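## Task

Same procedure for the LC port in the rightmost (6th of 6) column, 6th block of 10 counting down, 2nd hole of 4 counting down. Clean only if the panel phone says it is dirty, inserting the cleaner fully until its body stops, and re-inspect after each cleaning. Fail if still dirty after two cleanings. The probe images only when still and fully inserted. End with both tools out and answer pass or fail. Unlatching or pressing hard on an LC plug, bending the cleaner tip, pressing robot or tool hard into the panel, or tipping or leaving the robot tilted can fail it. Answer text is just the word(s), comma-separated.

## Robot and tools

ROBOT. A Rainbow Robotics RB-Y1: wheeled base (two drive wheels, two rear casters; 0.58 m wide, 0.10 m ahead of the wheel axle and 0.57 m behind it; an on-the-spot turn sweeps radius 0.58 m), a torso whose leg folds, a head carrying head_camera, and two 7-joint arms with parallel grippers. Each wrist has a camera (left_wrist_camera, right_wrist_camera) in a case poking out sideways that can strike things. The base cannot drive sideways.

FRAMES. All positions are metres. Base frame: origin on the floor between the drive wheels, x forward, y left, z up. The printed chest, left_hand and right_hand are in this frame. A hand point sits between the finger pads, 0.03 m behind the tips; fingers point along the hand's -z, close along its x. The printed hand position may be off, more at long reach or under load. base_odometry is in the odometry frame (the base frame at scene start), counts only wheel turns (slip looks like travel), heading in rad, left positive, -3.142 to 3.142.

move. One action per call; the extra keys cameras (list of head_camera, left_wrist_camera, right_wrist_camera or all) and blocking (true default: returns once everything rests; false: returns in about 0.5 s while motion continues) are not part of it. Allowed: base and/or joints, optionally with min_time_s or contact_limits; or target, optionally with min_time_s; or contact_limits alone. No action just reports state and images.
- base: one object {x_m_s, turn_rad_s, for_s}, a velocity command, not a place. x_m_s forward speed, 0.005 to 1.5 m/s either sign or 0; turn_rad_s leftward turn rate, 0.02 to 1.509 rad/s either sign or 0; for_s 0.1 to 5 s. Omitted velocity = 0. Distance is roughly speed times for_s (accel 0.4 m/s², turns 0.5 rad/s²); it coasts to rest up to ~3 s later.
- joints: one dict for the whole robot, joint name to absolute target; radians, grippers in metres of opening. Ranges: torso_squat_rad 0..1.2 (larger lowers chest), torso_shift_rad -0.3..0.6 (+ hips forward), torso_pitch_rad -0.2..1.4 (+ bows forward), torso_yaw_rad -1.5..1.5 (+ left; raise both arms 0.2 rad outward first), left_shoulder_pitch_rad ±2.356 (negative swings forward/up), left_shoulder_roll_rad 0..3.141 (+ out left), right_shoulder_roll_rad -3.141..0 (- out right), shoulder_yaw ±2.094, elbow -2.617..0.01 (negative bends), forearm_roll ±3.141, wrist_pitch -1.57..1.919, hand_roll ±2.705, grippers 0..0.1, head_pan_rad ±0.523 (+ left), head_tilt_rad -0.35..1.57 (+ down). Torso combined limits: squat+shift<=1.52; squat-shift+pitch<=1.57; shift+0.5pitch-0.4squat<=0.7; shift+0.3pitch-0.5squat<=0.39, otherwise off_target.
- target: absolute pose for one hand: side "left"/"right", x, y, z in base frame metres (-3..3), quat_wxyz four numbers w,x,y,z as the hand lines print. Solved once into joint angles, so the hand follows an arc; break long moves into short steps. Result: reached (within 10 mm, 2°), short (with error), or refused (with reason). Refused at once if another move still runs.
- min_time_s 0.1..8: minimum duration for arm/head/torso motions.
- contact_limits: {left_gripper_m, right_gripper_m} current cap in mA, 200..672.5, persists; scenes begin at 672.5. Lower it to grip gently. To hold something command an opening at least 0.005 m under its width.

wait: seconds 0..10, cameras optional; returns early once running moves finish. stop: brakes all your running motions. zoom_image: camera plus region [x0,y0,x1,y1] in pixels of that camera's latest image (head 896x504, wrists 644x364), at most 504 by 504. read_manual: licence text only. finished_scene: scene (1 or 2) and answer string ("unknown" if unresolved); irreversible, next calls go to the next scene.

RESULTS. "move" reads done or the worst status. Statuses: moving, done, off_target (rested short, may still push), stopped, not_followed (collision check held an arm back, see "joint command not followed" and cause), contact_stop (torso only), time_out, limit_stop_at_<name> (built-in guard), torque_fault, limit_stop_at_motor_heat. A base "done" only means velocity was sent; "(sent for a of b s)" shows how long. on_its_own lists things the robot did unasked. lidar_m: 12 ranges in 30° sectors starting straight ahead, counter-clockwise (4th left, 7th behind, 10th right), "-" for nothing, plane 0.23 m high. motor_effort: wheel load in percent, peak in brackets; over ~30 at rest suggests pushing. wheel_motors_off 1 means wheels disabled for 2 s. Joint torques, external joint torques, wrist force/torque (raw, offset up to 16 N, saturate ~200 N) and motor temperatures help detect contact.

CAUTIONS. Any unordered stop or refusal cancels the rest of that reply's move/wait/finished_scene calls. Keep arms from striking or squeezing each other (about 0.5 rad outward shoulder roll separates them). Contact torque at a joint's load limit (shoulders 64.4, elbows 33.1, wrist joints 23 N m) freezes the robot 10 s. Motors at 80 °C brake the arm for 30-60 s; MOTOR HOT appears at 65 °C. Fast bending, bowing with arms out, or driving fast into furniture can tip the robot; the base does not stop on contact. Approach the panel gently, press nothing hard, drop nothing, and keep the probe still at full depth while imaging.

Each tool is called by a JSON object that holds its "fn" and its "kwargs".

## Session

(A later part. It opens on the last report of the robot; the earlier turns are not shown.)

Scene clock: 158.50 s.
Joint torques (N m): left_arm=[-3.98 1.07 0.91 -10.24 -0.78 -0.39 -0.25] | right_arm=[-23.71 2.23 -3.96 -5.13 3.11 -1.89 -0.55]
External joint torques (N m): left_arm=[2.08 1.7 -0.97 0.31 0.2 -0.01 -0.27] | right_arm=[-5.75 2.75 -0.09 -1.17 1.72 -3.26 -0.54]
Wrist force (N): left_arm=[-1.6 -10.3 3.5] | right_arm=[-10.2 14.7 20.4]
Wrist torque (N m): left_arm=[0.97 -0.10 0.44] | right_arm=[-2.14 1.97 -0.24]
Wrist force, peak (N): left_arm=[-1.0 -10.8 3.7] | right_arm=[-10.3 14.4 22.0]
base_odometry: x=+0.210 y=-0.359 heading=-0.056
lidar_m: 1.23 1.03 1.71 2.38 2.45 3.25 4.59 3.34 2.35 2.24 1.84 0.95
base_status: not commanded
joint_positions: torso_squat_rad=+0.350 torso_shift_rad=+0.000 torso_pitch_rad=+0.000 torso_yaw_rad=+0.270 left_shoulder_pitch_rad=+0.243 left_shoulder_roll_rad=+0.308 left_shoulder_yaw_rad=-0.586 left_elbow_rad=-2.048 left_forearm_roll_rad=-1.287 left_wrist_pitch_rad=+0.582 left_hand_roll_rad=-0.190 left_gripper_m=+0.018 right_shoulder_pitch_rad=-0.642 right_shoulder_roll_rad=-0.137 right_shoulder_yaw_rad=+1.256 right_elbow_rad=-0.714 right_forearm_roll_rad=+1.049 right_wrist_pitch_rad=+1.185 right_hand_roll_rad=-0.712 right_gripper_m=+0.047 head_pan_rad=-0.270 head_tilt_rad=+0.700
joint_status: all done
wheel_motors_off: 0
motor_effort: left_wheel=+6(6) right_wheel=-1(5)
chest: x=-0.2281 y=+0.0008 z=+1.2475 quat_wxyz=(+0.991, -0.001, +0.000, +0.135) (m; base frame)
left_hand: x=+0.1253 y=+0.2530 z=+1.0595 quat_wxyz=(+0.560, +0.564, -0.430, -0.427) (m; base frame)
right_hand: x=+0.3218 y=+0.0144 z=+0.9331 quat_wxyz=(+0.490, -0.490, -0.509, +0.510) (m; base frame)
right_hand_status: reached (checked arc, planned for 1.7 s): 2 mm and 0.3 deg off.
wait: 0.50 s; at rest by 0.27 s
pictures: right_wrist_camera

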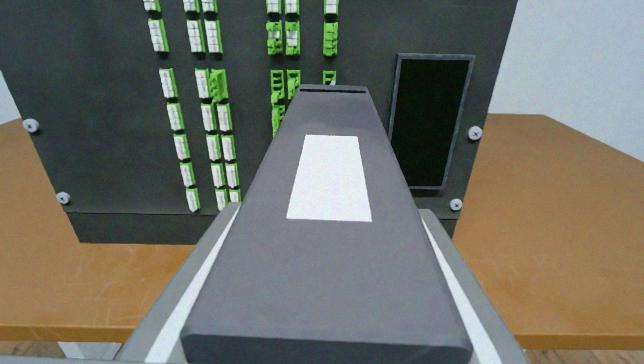

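{"fn": "move", "kwargs": {"target": {"side":"right","x":0.295,"y":0.0160,"z":0.9334,"quat_wxyz":[0.48927,-0.49074,-0.51077,0.50924]}, "min_time_s": 1}}

{"fn": "move", "kwargs": {"target": {"side":"right","x":0.319,"y":0.0160,"z":0.9334,"quat_wxyz":[0.48927,-0.49074,-0.51077,0.50924]}, "min_time_s": 1.5}}

{"fn": "move", "kwargs": {"target": {"side":"right","x":0.3205,"y":0.0160,"z":0.9334,"quat_wxyz":[0.48927,-0.49074,-0.51077,0.50924]}, "min_time_s": 0.5}}

{"fn": "wait", "kwargs": {"seconds": 0.5, "cameras": ["right_wrist_camera"]}}

{"fn": "zoom_image", "kwargs": {"camera": "right_wrist_camera", "region": [322, 70, 342, 90]}}

{"fn": "move", "kwargs": {"target": {"side":"right","x":0.322,"y":0.0160,"z":0.9334,"quat_wxyz":[0.48927,-0.49074,-0.51077,0.50924]}, "min_time_s": 0.5}}

{"fn": "wait", "kwargs": {"seconds": 0.5, "cameras": ["right_wrist_camera"]}}

{"fn": "zoom_image", "kwargs": {"camera": "right_wrist_camera", "region": [322, 70, 342, 90]}}

Scene clock: 160.67 s.
Joint torques (N m): left_arm=[-4.47 1.08 0.83 -10.28 -0.76 -0.35 -0.3] | right_arm=[-16.1 -1.54 -3.88 -4.88 1.92 1.81 0.12]
External joint torques (N m): left_arm=[1.58 1.7 -1.05 0.26 0.22 0.03 -0.32] | right_arm=[0.61 -1.6 0.48 -0.18 0.37 0.57 0.13]
Wrist force (N): left_arm=[-1.1 -10.0 3.2] | right_arm=[-2.4 16.3 5.3]
Wrist torque (N m): left_arm=[0.96 0.00 0.43] | right_arm=[-1.64 -0.14 -0.37]
Wrist force, peak (N): left_arm=[-1.0 -10.7 3.5] | right_arm=[-10.3 14.7 21.1]
move: done
base_odometry: x=+0.210 y=-0.359 heading=-0.056
lidar_m: 1.21 1.04 1.71 2.38 2.45 3.25 4.59 3.33 2.35 2.24 1.84 0.96
base_status: not commanded
joint_positions: torso_squat_rad=+0.350 torso_shift_rad=+0.000 torso_pitch_rad=+0.000 torso_yaw_rad=+0.270 left_shoulder_pitch_rad=+0.243 left_shoulder_roll_rad=+0.308 left_shoulder_yaw_rad=-0.586 left_elbow_rad=-2.048 left_forearm_roll_rad=-1.287 left_wrist_pitch_rad=+0.582 left_hand_roll_rad=-0.190 left_gripper_m=+0.018 right_shoulder_pitch_rad=-0.581 right_shoulder_roll_rad=-0.175 right_shoulder_yaw_rad=+1.269 right_elbow_rad=-0.868 right_forearm_roll_rad=+1.061 right_wrist_pitch_rad=+1.267 right_hand_roll_rad=-0.641 right_gripper_m=+0.047 head_pan_rad=-0.270 head_tilt_rad=+0.700
joint_status: all done
wheel_motors_off: 0
motor_effort: left_wheel=+5(6) right_wheel=-2(4)
chest: x=-0.2280 y=+0.0008 z=+1.2475 quat_wxyz=(+0.991, -0.001, +0.000, +0.135) (m; base frame)
left_hand: x=+0.1253 y=+0.2530 z=+1.0595 quat_wxyz=(+0.561, +0.564, -0.430, -0.427) (m; base frame)
right_hand: x=+0.2950 y=+0.0162 z=+0.9334 quat_wxyz=(+0.489, -0.491, -0.511, +0.508) (m; base frame)
right_hand_status: reached (checked arc, planned for 1.0 s): 0 mm and 0.1 deg off.
pictures: none

Scene clock: 162.50 s.
Joint torques (N m): left_arm=[-4.44 0.77 1.14 -10.37 -0.86 -0.27 -0.17] | right_arm=[-19.72 0.64 -4.94 -3.34 1.53 1.34 -0.55]
External joint torques (N m): left_arm=[1.61 1.39 -0.74 0.18 0.11 0.1 -0.18] | right_arm=[-1.9 1.07 -1 0.71 0.12 -0.01 -0.54]
Wrist force (N): left_arm=[-1.0 -10.5 3.4] | right_arm=[-2.6 16.1 7.2]
Wrist torque (N m): left_arm=[1.00 0.00 0.45] | right_arm=[-1.75 0.04 -0.25]
Wrist force, peak (N): left_arm=[-1.1 -10.6 3.8] | right_arm=[-3.0 16.0 8.8]
move: done
base_odometry: x=+0.210 y=-0.359 heading=-0.056
lidar_m: 1.23 1.03 1.71 2.38 2.45 3.25 4.59 3.34 2.36 2.24 1.84 0.96
base_status: not commanded
joint_positions: torso_squat_rad=+0.350 torso_shift_rad=+0.000 torso_pitch_rad=+0.000 torso_yaw_rad=+0.270 left_shoulder_pitch_rad=+0.243 left_shoulder_roll_rad=+0.308 left_shoulder_yaw_rad=-0.586 left_elbow_rad=-2.048 left_forearm_roll_rad=-1.287 left_wrist_pitch_rad=+0.582 left_hand_roll_rad=-0.190 left_gripper_m=+0.018 right_shoulder_pitch_rad=-0.636 right_shoulder_roll_rad=-0.140 right_shoulder_yaw_rad=+1.258 right_elbow_rad=-0.732 right_forearm_roll_rad=+1.050 right_wrist_pitch_rad=+1.194 right_hand_roll_rad=-0.704 right_gripper_m=+0.047 head_pan_rad=-0.270 head_tilt_rad=+0.700
joint_status: all done
wheel_motors_off: 0
motor_effort: left_wheel=+6(6) right_wheel=-3(4)
chest: x=-0.2280 y=+0.0008 z=+1.2475 quat_wxyz=(+0.991, -0.001, +0.000, +0.135) (m; base frame)
left_hand: x=+0.1253 y=+0.2530 z=+1.0595 quat_wxyz=(+0.561, +0.564, -0.430, -0.427) (m; base frame)
right_hand: x=+0.3187 y=+0.0156 z=+0.9334 quat_wxyz=(+0.489, -0.490, -0.510, +0.510) (m; base frame)
right_hand_status: reached (checked arc, planned for 1.5 s): 0 mm and 0.2 deg off.
pictures: none

Scene clock: 163.33 s.
Joint torques (N m): left_arm=[-3.86 0.91 0.84 -10.24 -0.64 -0.41 -0.3] | right_arm=[-19.17 -0.84 -4.29 -2.81 1.16 2.4 -0.55]
External joint torques (N m): left_arm=[2.19 1.54 -1.03 0.31 0.34 -0.03 -0.31] | right_arm=[-1.27 -0.43 -0.46 1.15 -0.23 1.03 -0.55]
Wrist force (N): left_arm=[-1.1 -10.1 3.5] | right_arm=[-1.4 16.9 5.4]
Wrist torque (N m): left_arm=[0.95 0.01 0.42] | right_arm=[-1.61 -0.34 -0.25]
Wrist force, peak (N): left_arm=[-1.2 -10.6 3.7] | right_arm=[-3.7 16.3 7.7]
move: done
base_odometry: x=+0.210 y=-0.359 heading=-0.056
lidar_m: 1.23 1.03 1.71 2.38 2.45 3.25 4.59 3.34 2.35 2.23 1.85 0.95
base_status: not commanded
joint_positions: torso_squat_rad=+0.350 torso_shift_rad=+0.000 torso_pitch_rad=+0.000 torso_yaw_rad=+0.270 left_shoulder_pitch_rad=+0.243 left_shoulder_roll_rad=+0.308 left_shoulder_yaw_rad=-0.586 left_elbow_rad=-2.048 left_forearm_roll_rad=-1.287 left_wrist_pitch_rad=+0.582 left_hand_roll_rad=-0.190 left_gripper_m=+0.018 right_shoulder_pitch_rad=-0.642 right_shoulder_roll_rad=-0.132 right_shoulder_yaw_rad=+1.258 right_elbow_rad=-0.711 right_forearm_roll_rad=+1.052 right_wrist_pitch_rad=+1.189 right_hand_roll_rad=-0.715 right_gripper_m=+0.047 head_pan_rad=-0.270 head_tilt_rad=+0.700
joint_status: all done
wheel_motors_off: 0
motor_effort: left_wheel=+5(6) right_wheel=-2(4)
chest: x=-0.2280 y=+0.0008 z=+1.2475 quat_wxyz=(+0.991, -0.001, +0.000, +0.135) (m; base frame)
left_hand: x=+0.1253 y=+0.2530 z=+1.0595 quat_wxyz=(+0.561, +0.564, -0.430, -0.427) (m; base frame)
right_hand: x=+0.3203 y=+0.0160 z=+0.9333 quat_wxyz=(+0.489, -0.490, -0.511, +0.510) (m; base frame)
right_hand_status: reached (checked arc, planned for 0.5 s): 0 mm and 0.1 deg off.
pictures: none

Scene clock: 163.83 s.
Joint torques (N m): left_arm=[-4.37 0.85 1.09 -10.28 -0.86 -0.28 -0.25] | right_arm=[-19.05 -0.59 -4.3 -2.85 1.14 2.3 -0.62]
External joint torques (N m): left_arm=[1.69 1.48 -0.79 0.27 0.12 0.1 -0.26] | right_arm=[-1.14 -0.17 -0.46 1.12 -0.25 0.93 -0.61]
Wrist force (N): left_arm=[-0.7 -10.4 3.5] | right_arm=[-1.5 16.7 5.0]
Wrist torque (N m): left_arm=[0.98 0.03 0.43] | right_arm=[-1.57 -0.33 -0.24]
Wrist force, peak (N): left_arm=[-0.9 -10.5 3.7] | right_arm=[-1.6 16.8 5.3]
base_odometry: x=+0.210 y=-0.359 heading=-0.056
lidar_m: 1.23 1.02 1.71 2.38 2.44 3.25 4.59 3.34 2.36 2.24 1.84 0.95
base_status: not commanded
joint_positions: torso_squat_rad=+0.350 torso_shift_rad=+0.000 torso_pitch_rad=+0.000 torso_yaw_rad=+0.270 left_shoulder_pitch_rad=+0.243 left_shoulder_roll_rad=+0.308 left_shoulder_yaw_rad=-0.586 left_elbow_rad=-2.048 left_forearm_roll_rad=-1.287 left_wrist_pitch_rad=+0.582 left_hand_roll_rad=-0.190 left_gripper_m=+0.018 right_shoulder_pitch_rad=-0.642 right_shoulder_roll_rad=-0.132 right_shoulder_yaw_rad=+1.258 right_elbow_rad=-0.711 right_forearm_roll_rad=+1.052 right_wrist_pitch_rad=+1.189 right_hand_roll_rad=-0.715 right_gripper_m=+0.047 head_pan_rad=-0.270 head_tilt_rad=+0.700
joint_status: all done
wheel_motors_off: 0
motor_effort: left_wheel=+6(6) right_wheel=-3(4)
chest: x=-0.2280 y=+0.0008 z=+1.2475 quat_wxyz=(+0.991, -0.001, +0.000, +0.135) (m; base frame)
left_hand: x=+0.1253 y=+0.2530 z=+1.0595 quat_wxyz=(+0.561, +0.564, -0.430, -0.427) (m; base frame)
right_hand: x=+0.3203 y=+0.0160 z=+0.9333 quat_wxyz=(+0.489, -0.490, -0.511, +0.510) (m; base frame)
right_hand_status: reached (checked arc, planned for 0.5 s): 0 mm and 0.1 deg off.
wait: 0.50 s; at rest by 0.27 s
pictures: right_wrist_camera

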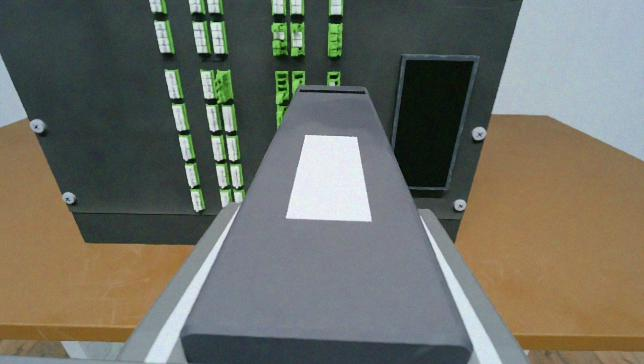

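Scaled by 25.200 from the camera's 644x364 image, which has a finer 920x520 frame.

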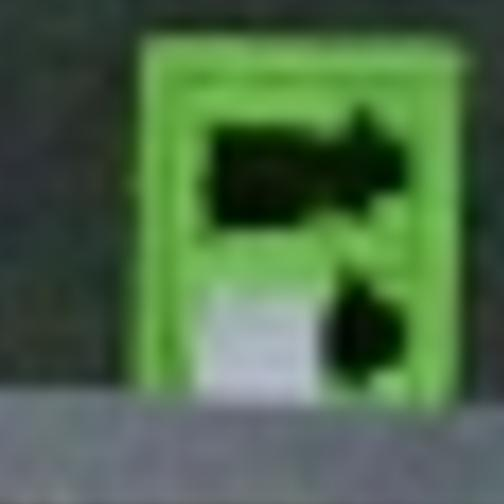

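Scene clock: 164.67 s.
Joint torques (N m): left_arm=[-4.25 1.24 0.92 -10.36 -0.76 -0.39 -0.29] | right_arm=[-19.32 -0.72 -4.82 -2.51 1.06 2.48 -0.64]
External joint torques (N m): left_arm=[1.81 1.87 -0.96 0.18 0.22 -0.01 -0.3] | right_arm=[-1.35 -0.28 -1.04 1.39 -0.32 1.1 -0.63]
Wrist force (N): left_arm=[-1.2 -10.4 3.2] | right_arm=[-1.4 16.9 5.4]
Wrist torque (N m): left_arm=[0.99 -0.01 0.44] | right_arm=[-1.60 -0.43 -0.24]
Wrist force, peak (N): left_arm=[-1.4 -10.7 3.9] | right_arm=[-2.5 16.9 5.3]
move: done
base_odometry: x=+0.210 y=-0.359 heading=-0.056
lidar_m: 1.23 1.03 1.71 2.38 2.44 3.24 4.59 3.34 2.35 2.23 1.84 0.96
base_status: not commanded
joint_positions: torso_squat_rad=+0.350 torso_shift_rad=+0.000 torso_pitch_rad=+0.000 torso_yaw_rad=+0.270 left_shoulder_pitch_rad=+0.243 left_shoulder_roll_rad=+0.308 left_shoulder_yaw_rad=-0.586 left_elbow_rad=-2.048 left_forearm_roll_rad=-1.287 left_wrist_pitch_rad=+0.582 left_hand_roll_rad=-0.190 left_gripper_m=+0.018 right_shoulder_pitch_rad=-0.646 right_shoulder_roll_rad=-0.128 right_shoulder_yaw_rad=+1.258 right_elbow_rad=-0.698 right_forearm_roll_rad=+1.053 right_wrist_pitch_rad=+1.184 right_hand_roll_rad=-0.721 right_gripper_m=+0.047 head_pan_rad=-0.270 head_tilt_rad=+0.700
joint_status: all done
wheel_motors_off: 0
motor_effort: left_wheel=+6(6) right_wheel=-2(4)
chest: x=-0.2280 y=+0.0008 z=+1.2475 quat_wxyz=(+0.991, -0.001, +0.000, +0.135) (m; base frame)
left_hand: x=+0.1253 y=+0.2530 z=+1.0595 quat_wxyz=(+0.561, +0.564, -0.430, -0.427) (m; base frame)
right_hand: x=+0.3218 y=+0.0161 z=+0.9332 quat_wxyz=(+0.489, -0.490, -0.511, +0.509) (m; base frame)
right_hand_status: reached (checked arc, planned for 0.5 s): 0 mm and 0.1 deg off.
pictures: none

Scene clock: 165.17 s.
Joint torques (N m): left_arm=[-4.36 1.03 1.03 -10.25 -0.86 -0.33 -0.22] | right_arm=[-19.06 -1.06 -5.06 -2.39 1.05 2.33 -0.64]
External joint torques (N m): left_arm=[1.69 1.65 -0.85 0.29 0.12 0.05 -0.24] | right_arm=[-1.09 -0.62 -1.28 1.51 -0.33 0.96 -0.63]
Wrist force (N): left_arm=[-0.8 -9.8 3.8] | right_arm=[-1.3 16.7 5.3]
Wrist torque (N m): left_arm=[0.91 0.02 0.48] | right_arm=[-1.57 -0.44 -0.26]
Wrist force, peak (N): left_arm=[-1.1 -10.6 3.7] | right_arm=[-1.1 17.0 5.3]
base_odometry: x=+0.210 y=-0.359 heading=-0.056
lidar_m: 1.22 1.03 1.72 2.38 2.46 3.24 4.59 3.33 2.36 2.24 1.84 0.96
base_status: not commanded
joint_positions: torso_squat_rad=+0.350 torso_shift_rad=+0.000 torso_pitch_rad=+0.000 torso_yaw_rad=+0.270 left_shoulder_pitch_rad=+0.243 left_shoulder_roll_rad=+0.308 left_shoulder_yaw_rad=-0.586 left_elbow_rad=-2.048 left_forearm_roll_rad=-1.287 left_wrist_pitch_rad=+0.582 left_hand_roll_rad=-0.190 left_gripper_m=+0.018 right_shoulder_pitch_rad=-0.646 right_shoulder_roll_rad=-0.128 right_shoulder_yaw_rad=+1.258 right_elbow_rad=-0.698 right_forearm_roll_rad=+1.053 right_wrist_pitch_rad=+1.184 right_hand_roll_rad=-0.721 right_gripper_m=+0.047 head_pan_rad=-0.270 head_tilt_rad=+0.700
joint_status: all done
wheel_motors_off: 0
motor_effort: left_wheel=+6(6) right_wheel=-2(4)
chest: x=-0.2280 y=+0.0008 z=+1.2475 quat_wxyz=(+0.991, -0.001, +0.000, +0.135) (m; base frame)
left_hand: x=+0.1253 y=+0.2530 z=+1.0595 quat_wxyz=(+0.561, +0.564, -0.430, -0.427) (m; base frame)
right_hand: x=+0.3218 y=+0.0161 z=+0.9332 quat_wxyz=(+0.489, -0.490, -0.511, +0.509) (m; base frame)
right_hand_status: reached (checked arc, planned for 0.5 s): 0 mm and 0.1 deg off.
wait: 0.50 s; at rest by 0.27 s
pictures: right_wrist_camera

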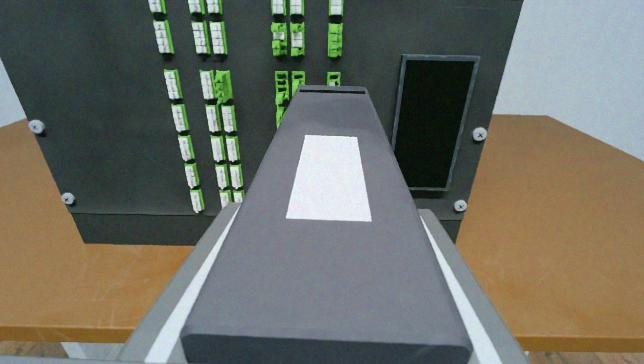

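Scaled by 25.200 from the camera's 644x364 image, which has a finer 920x520 frame.

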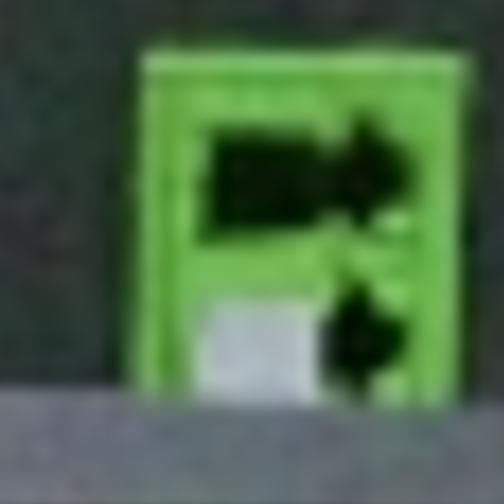

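{"fn": "move", "kwargs": {"target": {"side":"right","x":0.3245,"y":0.0158,"z":0.9334,"quat_wxyz":[0.48927,-0.49074,-0.51077,0.50924]}, "min_time_s": 0.7}}

{"fn": "wait", "kwargs": {"seconds": 0.5, "cameras": ["right_wrist_camera","head_camera"]}}

{"fn": "zoom_image", "kwargs": {"camera": "right_wrist_camera", "region": [322, 70, 342, 90]}}

{"fn": "zoom_image", "kwargs": {"camera": "head_camera", "region": [440, 190, 490, 260]}}

Scene clock: 166.87 s.
Joint torques (N m): left_arm=[-4.33 1.15 0.89 -10.34 -0.6 -0.4 -0.14] | right_arm=[-19.02 -1.24 -5.4 -2.11 0.87 2.57 -0.5]
External joint torques (N m): left_arm=[1.73 1.77 -0.98 0.21 0.38 -0.03 -0.16] | right_arm=[-0.93 -0.76 -1.7 1.7 -0.5 1.18 -0.49]
Wrist force (N): left_arm=[-1.0 -10.0 3.5] | right_arm=[-0.8 16.6 5.6]
Wrist torque (N m): left_arm=[0.93 0.00 0.42] | right_arm=[-1.58 -0.53 -0.25]
Wrist force, peak (N): left_arm=[-1.2 -10.6 3.4] | right_arm=[-2.1 17.0 5.2]
move: done
base_odometry: x=+0.210 y=-0.359 heading=-0.056
lidar_m: 1.23 1.03 1.71 2.38 2.46 3.26 4.59 3.33 2.36 2.23 1.83 0.95
base_status: not commanded
joint_positions: torso_squat_rad=+0.350 torso_shift_rad=+0.000 torso_pitch_rad=+0.000 torso_yaw_rad=+0.270 left_shoulder_pitch_rad=+0.243 left_shoulder_roll_rad=+0.308 left_shoulder_yaw_rad=-0.586 left_elbow_rad=-2.048 left_forearm_roll_rad=-1.287 left_wrist_pitch_rad=+0.582 left_hand_roll_rad=-0.190 left_gripper_m=+0.018 right_shoulder_pitch_rad=-0.652 right_shoulder_roll_rad=-0.122 right_shoulder_yaw_rad=+1.258 right_elbow_rad=-0.680 right_forearm_roll_rad=+1.053 right_wrist_pitch_rad=+1.176 right_hand_roll_rad=-0.730 right_gripper_m=+0.047 head_pan_rad=-0.270 head_tilt_rad=+0.700
joint_status: all done
wheel_motors_off: 0
motor_effort: left_wheel=+6(6) right_wheel=-2(5)
chest: x=-0.2280 y=+0.0008 z=+1.2475 quat_wxyz=(+0.991, -0.001, +0.000, +0.135) (m; base frame)
left_hand: x=+0.1253 y=+0.2530 z=+1.0595 quat_wxyz=(+0.561, +0.564, -0.430, -0.427) (m; base frame)
right_hand: x=+0.3242 y=+0.0160 z=+0.9333 quat_wxyz=(+0.489, -0.490, -0.511, +0.510) (m; base frame)
right_hand_status: reached (checked arc, planned for 0.7 s): 0 mm and 0.1 deg off.
pictures: none

Scene clock: 167.37 s.
Joint torques (N m): left_arm=[-4.36 1.02 0.87 -10.35 -0.83 -0.35 -0.29] | right_arm=[-19.08 -1.2 -5.4 -2.09 0.89 2.53 -0.55]
External joint torques (N m): left_arm=[1.7 1.64 -1.01 0.19 0.15 0.03 -0.3] | right_arm=[-1 -0.72 -1.7 1.73 -0.47 1.14 -0.55]
Wrist force (N): left_arm=[-1.3 -10.1 3.7] | right_arm=[-1.0 16.9 5.7]
Wrist torque (N m): left_arm=[0.95 -0.04 0.43] | right_arm=[-1.62 -0.54 -0.27]
Wrist force, peak (N): left_arm=[-1.1 -10.6 3.7] | right_arm=[-0.9 17.0 5.7]
base_odometry: x=+0.210 y=-0.359 heading=-0.056
lidar_m: 1.23 1.02 1.71 2.38 2.44 3.25 4.59 3.33 2.35 2.24 1.84 0.95
base_status: not commanded
joint_positions: torso_squat_rad=+0.350 torso_shift_rad=+0.000 torso_pitch_rad=+0.000 torso_yaw_rad=+0.270 left_shoulder_pitch_rad=+0.243 left_shoulder_roll_rad=+0.308 left_shoulder_yaw_rad=-0.586 left_elbow_rad=-2.048 left_forearm_roll_rad=-1.287 left_wrist_pitch_rad=+0.582 left_hand_roll_rad=-0.190 left_gripper_m=+0.018 right_shoulder_pitch_rad=-0.652 right_shoulder_roll_rad=-0.122 right_shoulder_yaw_rad=+1.258 right_elbow_rad=-0.680 right_forearm_roll_rad=+1.053 right_wrist_pitch_rad=+1.176 right_hand_roll_rad=-0.730 right_gripper_m=+0.047 head_pan_rad=-0.270 head_tilt_rad=+0.700
joint_status: all done
wheel_motors_off: 0
motor_effort: left_wheel=+6(6) right_wheel=-3(5)
chest: x=-0.2280 y=+0.0008 z=+1.2475 quat_wxyz=(+0.991, -0.001, +0.000, +0.135) (m; base frame)
left_hand: x=+0.1253 y=+0.2530 z=+1.0595 quat_wxyz=(+0.561, +0.564, -0.430, -0.427) (m; base frame)
right_hand: x=+0.3242 y=+0.0160 z=+0.9333 quat_wxyz=(+0.489, -0.490, -0.511, +0.510) (m; base frame)
right_hand_status: reached (checked arc, planned for 0.7 s): 0 mm and 0.1 deg off.
wait: 0.50 s; at rest by 0.27 s
pictures: head_camera, right_wrist_camera

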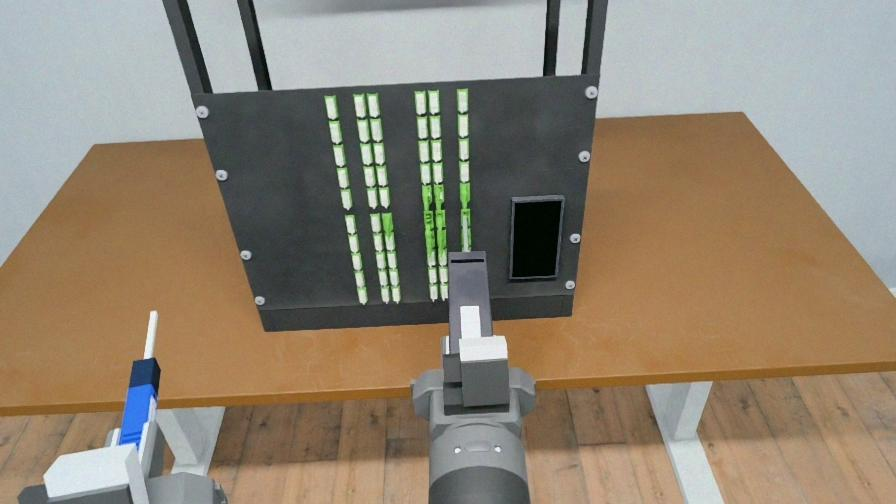

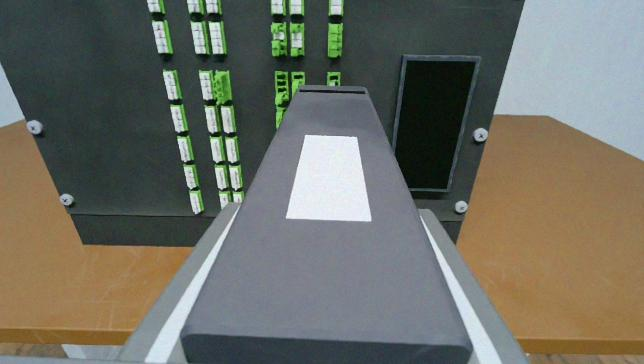

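Scaled by 25.200 from the camera's 644x364 image, which has a finer 920x520 frame.

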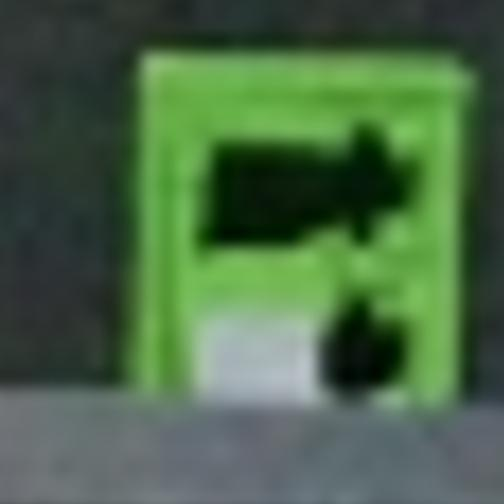

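Scaled by 7.200 from the camera's 896x504 image, which has a finer 1280x720 frame.

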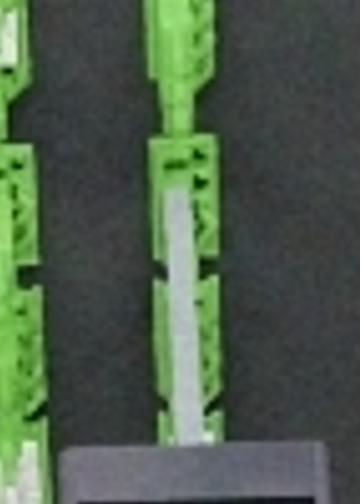

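{"fn": "move", "kwargs": {"target": {"side":"right","x":0.329,"y":0.0159,"z":0.9334,"quat_wxyz":[0.48927,-0.49074,-0.51077,0.50924]}, "min_time_s": 0.8}}

{"fn": "wait", "kwargs": {"seconds": 0.5, "cameras": ["right_wrist_camera"]}}

{"fn": "zoom_image", "kwargs": {"camera": "right_wrist_camera", "region": [322, 70, 342, 90]}}

Scene clock: 168.97 s.
Joint torques (N m): left_arm=[-4.48 1.09 0.77 -10.31 -0.85 -0.35 -0.27] | right_arm=[-21.55 -3.66 -6.3 -1.5 0.72 1.61 -0.64]
External joint torques (N m): left_arm=[1.57 1.71 -1.11 0.24 0.13 0.02 -0.28] | right_arm=[-3.27 -3.12 -2.76 2.16 -0.61 0.19 -0.63]
Wrist force (N): left_arm=[-1.1 -10.1 3.8] | right_arm=[-2.7 14.8 18.9]
Wrist torque (N m): left_arm=[0.94 0.00 0.45] | right_arm=[-2.10 -0.12 -0.22]
Wrist force, peak (N): left_arm=[-0.9 -10.7 3.8] | right_arm=[-2.9 14.9 19.2]
move: done
base_odometry: x=+0.210 y=-0.359 heading=-0.056
lidar_m: 1.23 1.03 1.71 2.38 2.44 3.25 4.58 3.34 2.36 2.24 1.84 0.95
base_status: not commanded
joint_positions: torso_squat_rad=+0.350 torso_shift_rad=+0.000 torso_pitch_rad=+0.000 torso_yaw_rad=+0.270 left_shoulder_pitch_rad=+0.243 left_shoulder_roll_rad=+0.308 left_shoulder_yaw_rad=-0.586 left_elbow_rad=-2.048 left_forearm_roll_rad=-1.287 left_wrist_pitch_rad=+0.582 left_hand_roll_rad=-0.190 left_gripper_m=+0.018 right_shoulder_pitch_rad=-0.664 right_shoulder_roll_rad=-0.111 right_shoulder_yaw_rad=+1.257 right_elbow_rad=-0.645 right_forearm_roll_rad=+1.053 right_wrist_pitch_rad=+1.161 right_hand_roll_rad=-0.747 right_gripper_m=+0.047 head_pan_rad=-0.270 head_tilt_rad=+0.700
joint_status: all done
wheel_motors_off: 0
motor_effort: left_wheel=+5(6) right_wheel=-4(4)
chest: x=-0.2281 y=+0.0008 z=+1.2475 quat_wxyz=(+0.991, -0.001, +0.000, +0.135) (m; base frame)
left_hand: x=+0.1253 y=+0.2530 z=+1.0595 quat_wxyz=(+0.561, +0.564, -0.430, -0.427) (m; base frame)
right_hand: x=+0.3282 y=+0.0162 z=+0.9331 quat_wxyz=(+0.489, -0.490, -0.510, +0.510) (m; base frame)
right_hand_status: reached (checked arc, planned for 0.8 s): 1 mm and 0.1 deg off.
pictures: none

Scene clock: 169.47 s.
Joint torques (N m): left_arm=[-4.21 0.97 0.72 -10.25 -0.72 -0.26 -0.3] | right_arm=[-21.68 -3.64 -6.45 -1.55 0.83 1.4 -0.57]
External joint torques (N m): left_arm=[1.85 1.59 -1.16 0.29 0.26 0.11 -0.32] | right_arm=[-3.4 -3.11 -2.91 2.11 -0.5 -0.02 -0.56]
Wrist force (N): left_arm=[-1.2 -10.3 3.2] | right_arm=[-2.6 14.6 19.1]
Wrist torque (N m): left_arm=[0.97 0.00 0.43] | right_arm=[-2.08 -0.12 -0.21]
Wrist force, peak (N): left_arm=[-1.1 -10.7 3.3] | right_arm=[-2.8 14.7 19.3]
base_odometry: x=+0.210 y=-0.359 heading=-0.056
lidar_m: 1.23 1.02 1.70 2.38 2.46 3.25 4.59 3.34 2.35 2.24 1.84 0.95
base_status: not commanded
joint_positions: torso_squat_rad=+0.350 torso_shift_rad=+0.000 torso_pitch_rad=+0.000 torso_yaw_rad=+0.270 left_shoulder_pitch_rad=+0.243 left_shoulder_roll_rad=+0.308 left_shoulder_yaw_rad=-0.586 left_elbow_rad=-2.048 left_forearm_roll_rad=-1.287 left_wrist_pitch_rad=+0.582 left_hand_roll_rad=-0.190 left_gripper_m=+0.018 right_shoulder_pitch_rad=-0.664 right_shoulder_roll_rad=-0.111 right_shoulder_yaw_rad=+1.257 right_elbow_rad=-0.645 right_forearm_roll_rad=+1.053 right_wrist_pitch_rad=+1.161 right_hand_roll_rad=-0.747 right_gripper_m=+0.047 head_pan_rad=-0.270 head_tilt_rad=+0.700
joint_status: all done
wheel_motors_off: 0
motor_effort: left_wheel=+6(6) right_wheel=-2(4)
chest: x=-0.2281 y=+0.0008 z=+1.2475 quat_wxyz=(+0.991, -0.001, +0.000, +0.135) (m; base frame)
left_hand: x=+0.1253 y=+0.2530 z=+1.0595 quat_wxyz=(+0.561, +0.564, -0.430, -0.427) (m; base frame)
right_hand: x=+0.3282 y=+0.0162 z=+0.9331 quat_wxyz=(+0.489, -0.490, -0.510, +0.510) (m; base frame)
right_hand_status: reached (checked arc, planned for 0.8 s): 1 mm and 0.1 deg off.
wait: 0.50 s; at rest by 0.27 s
pictures: right_wrist_camera

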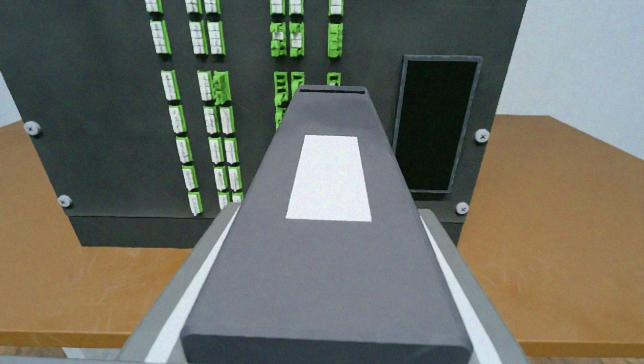

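Scaled by 25.200 from the camera's 644x364 image, which has a finer 920x520 frame.

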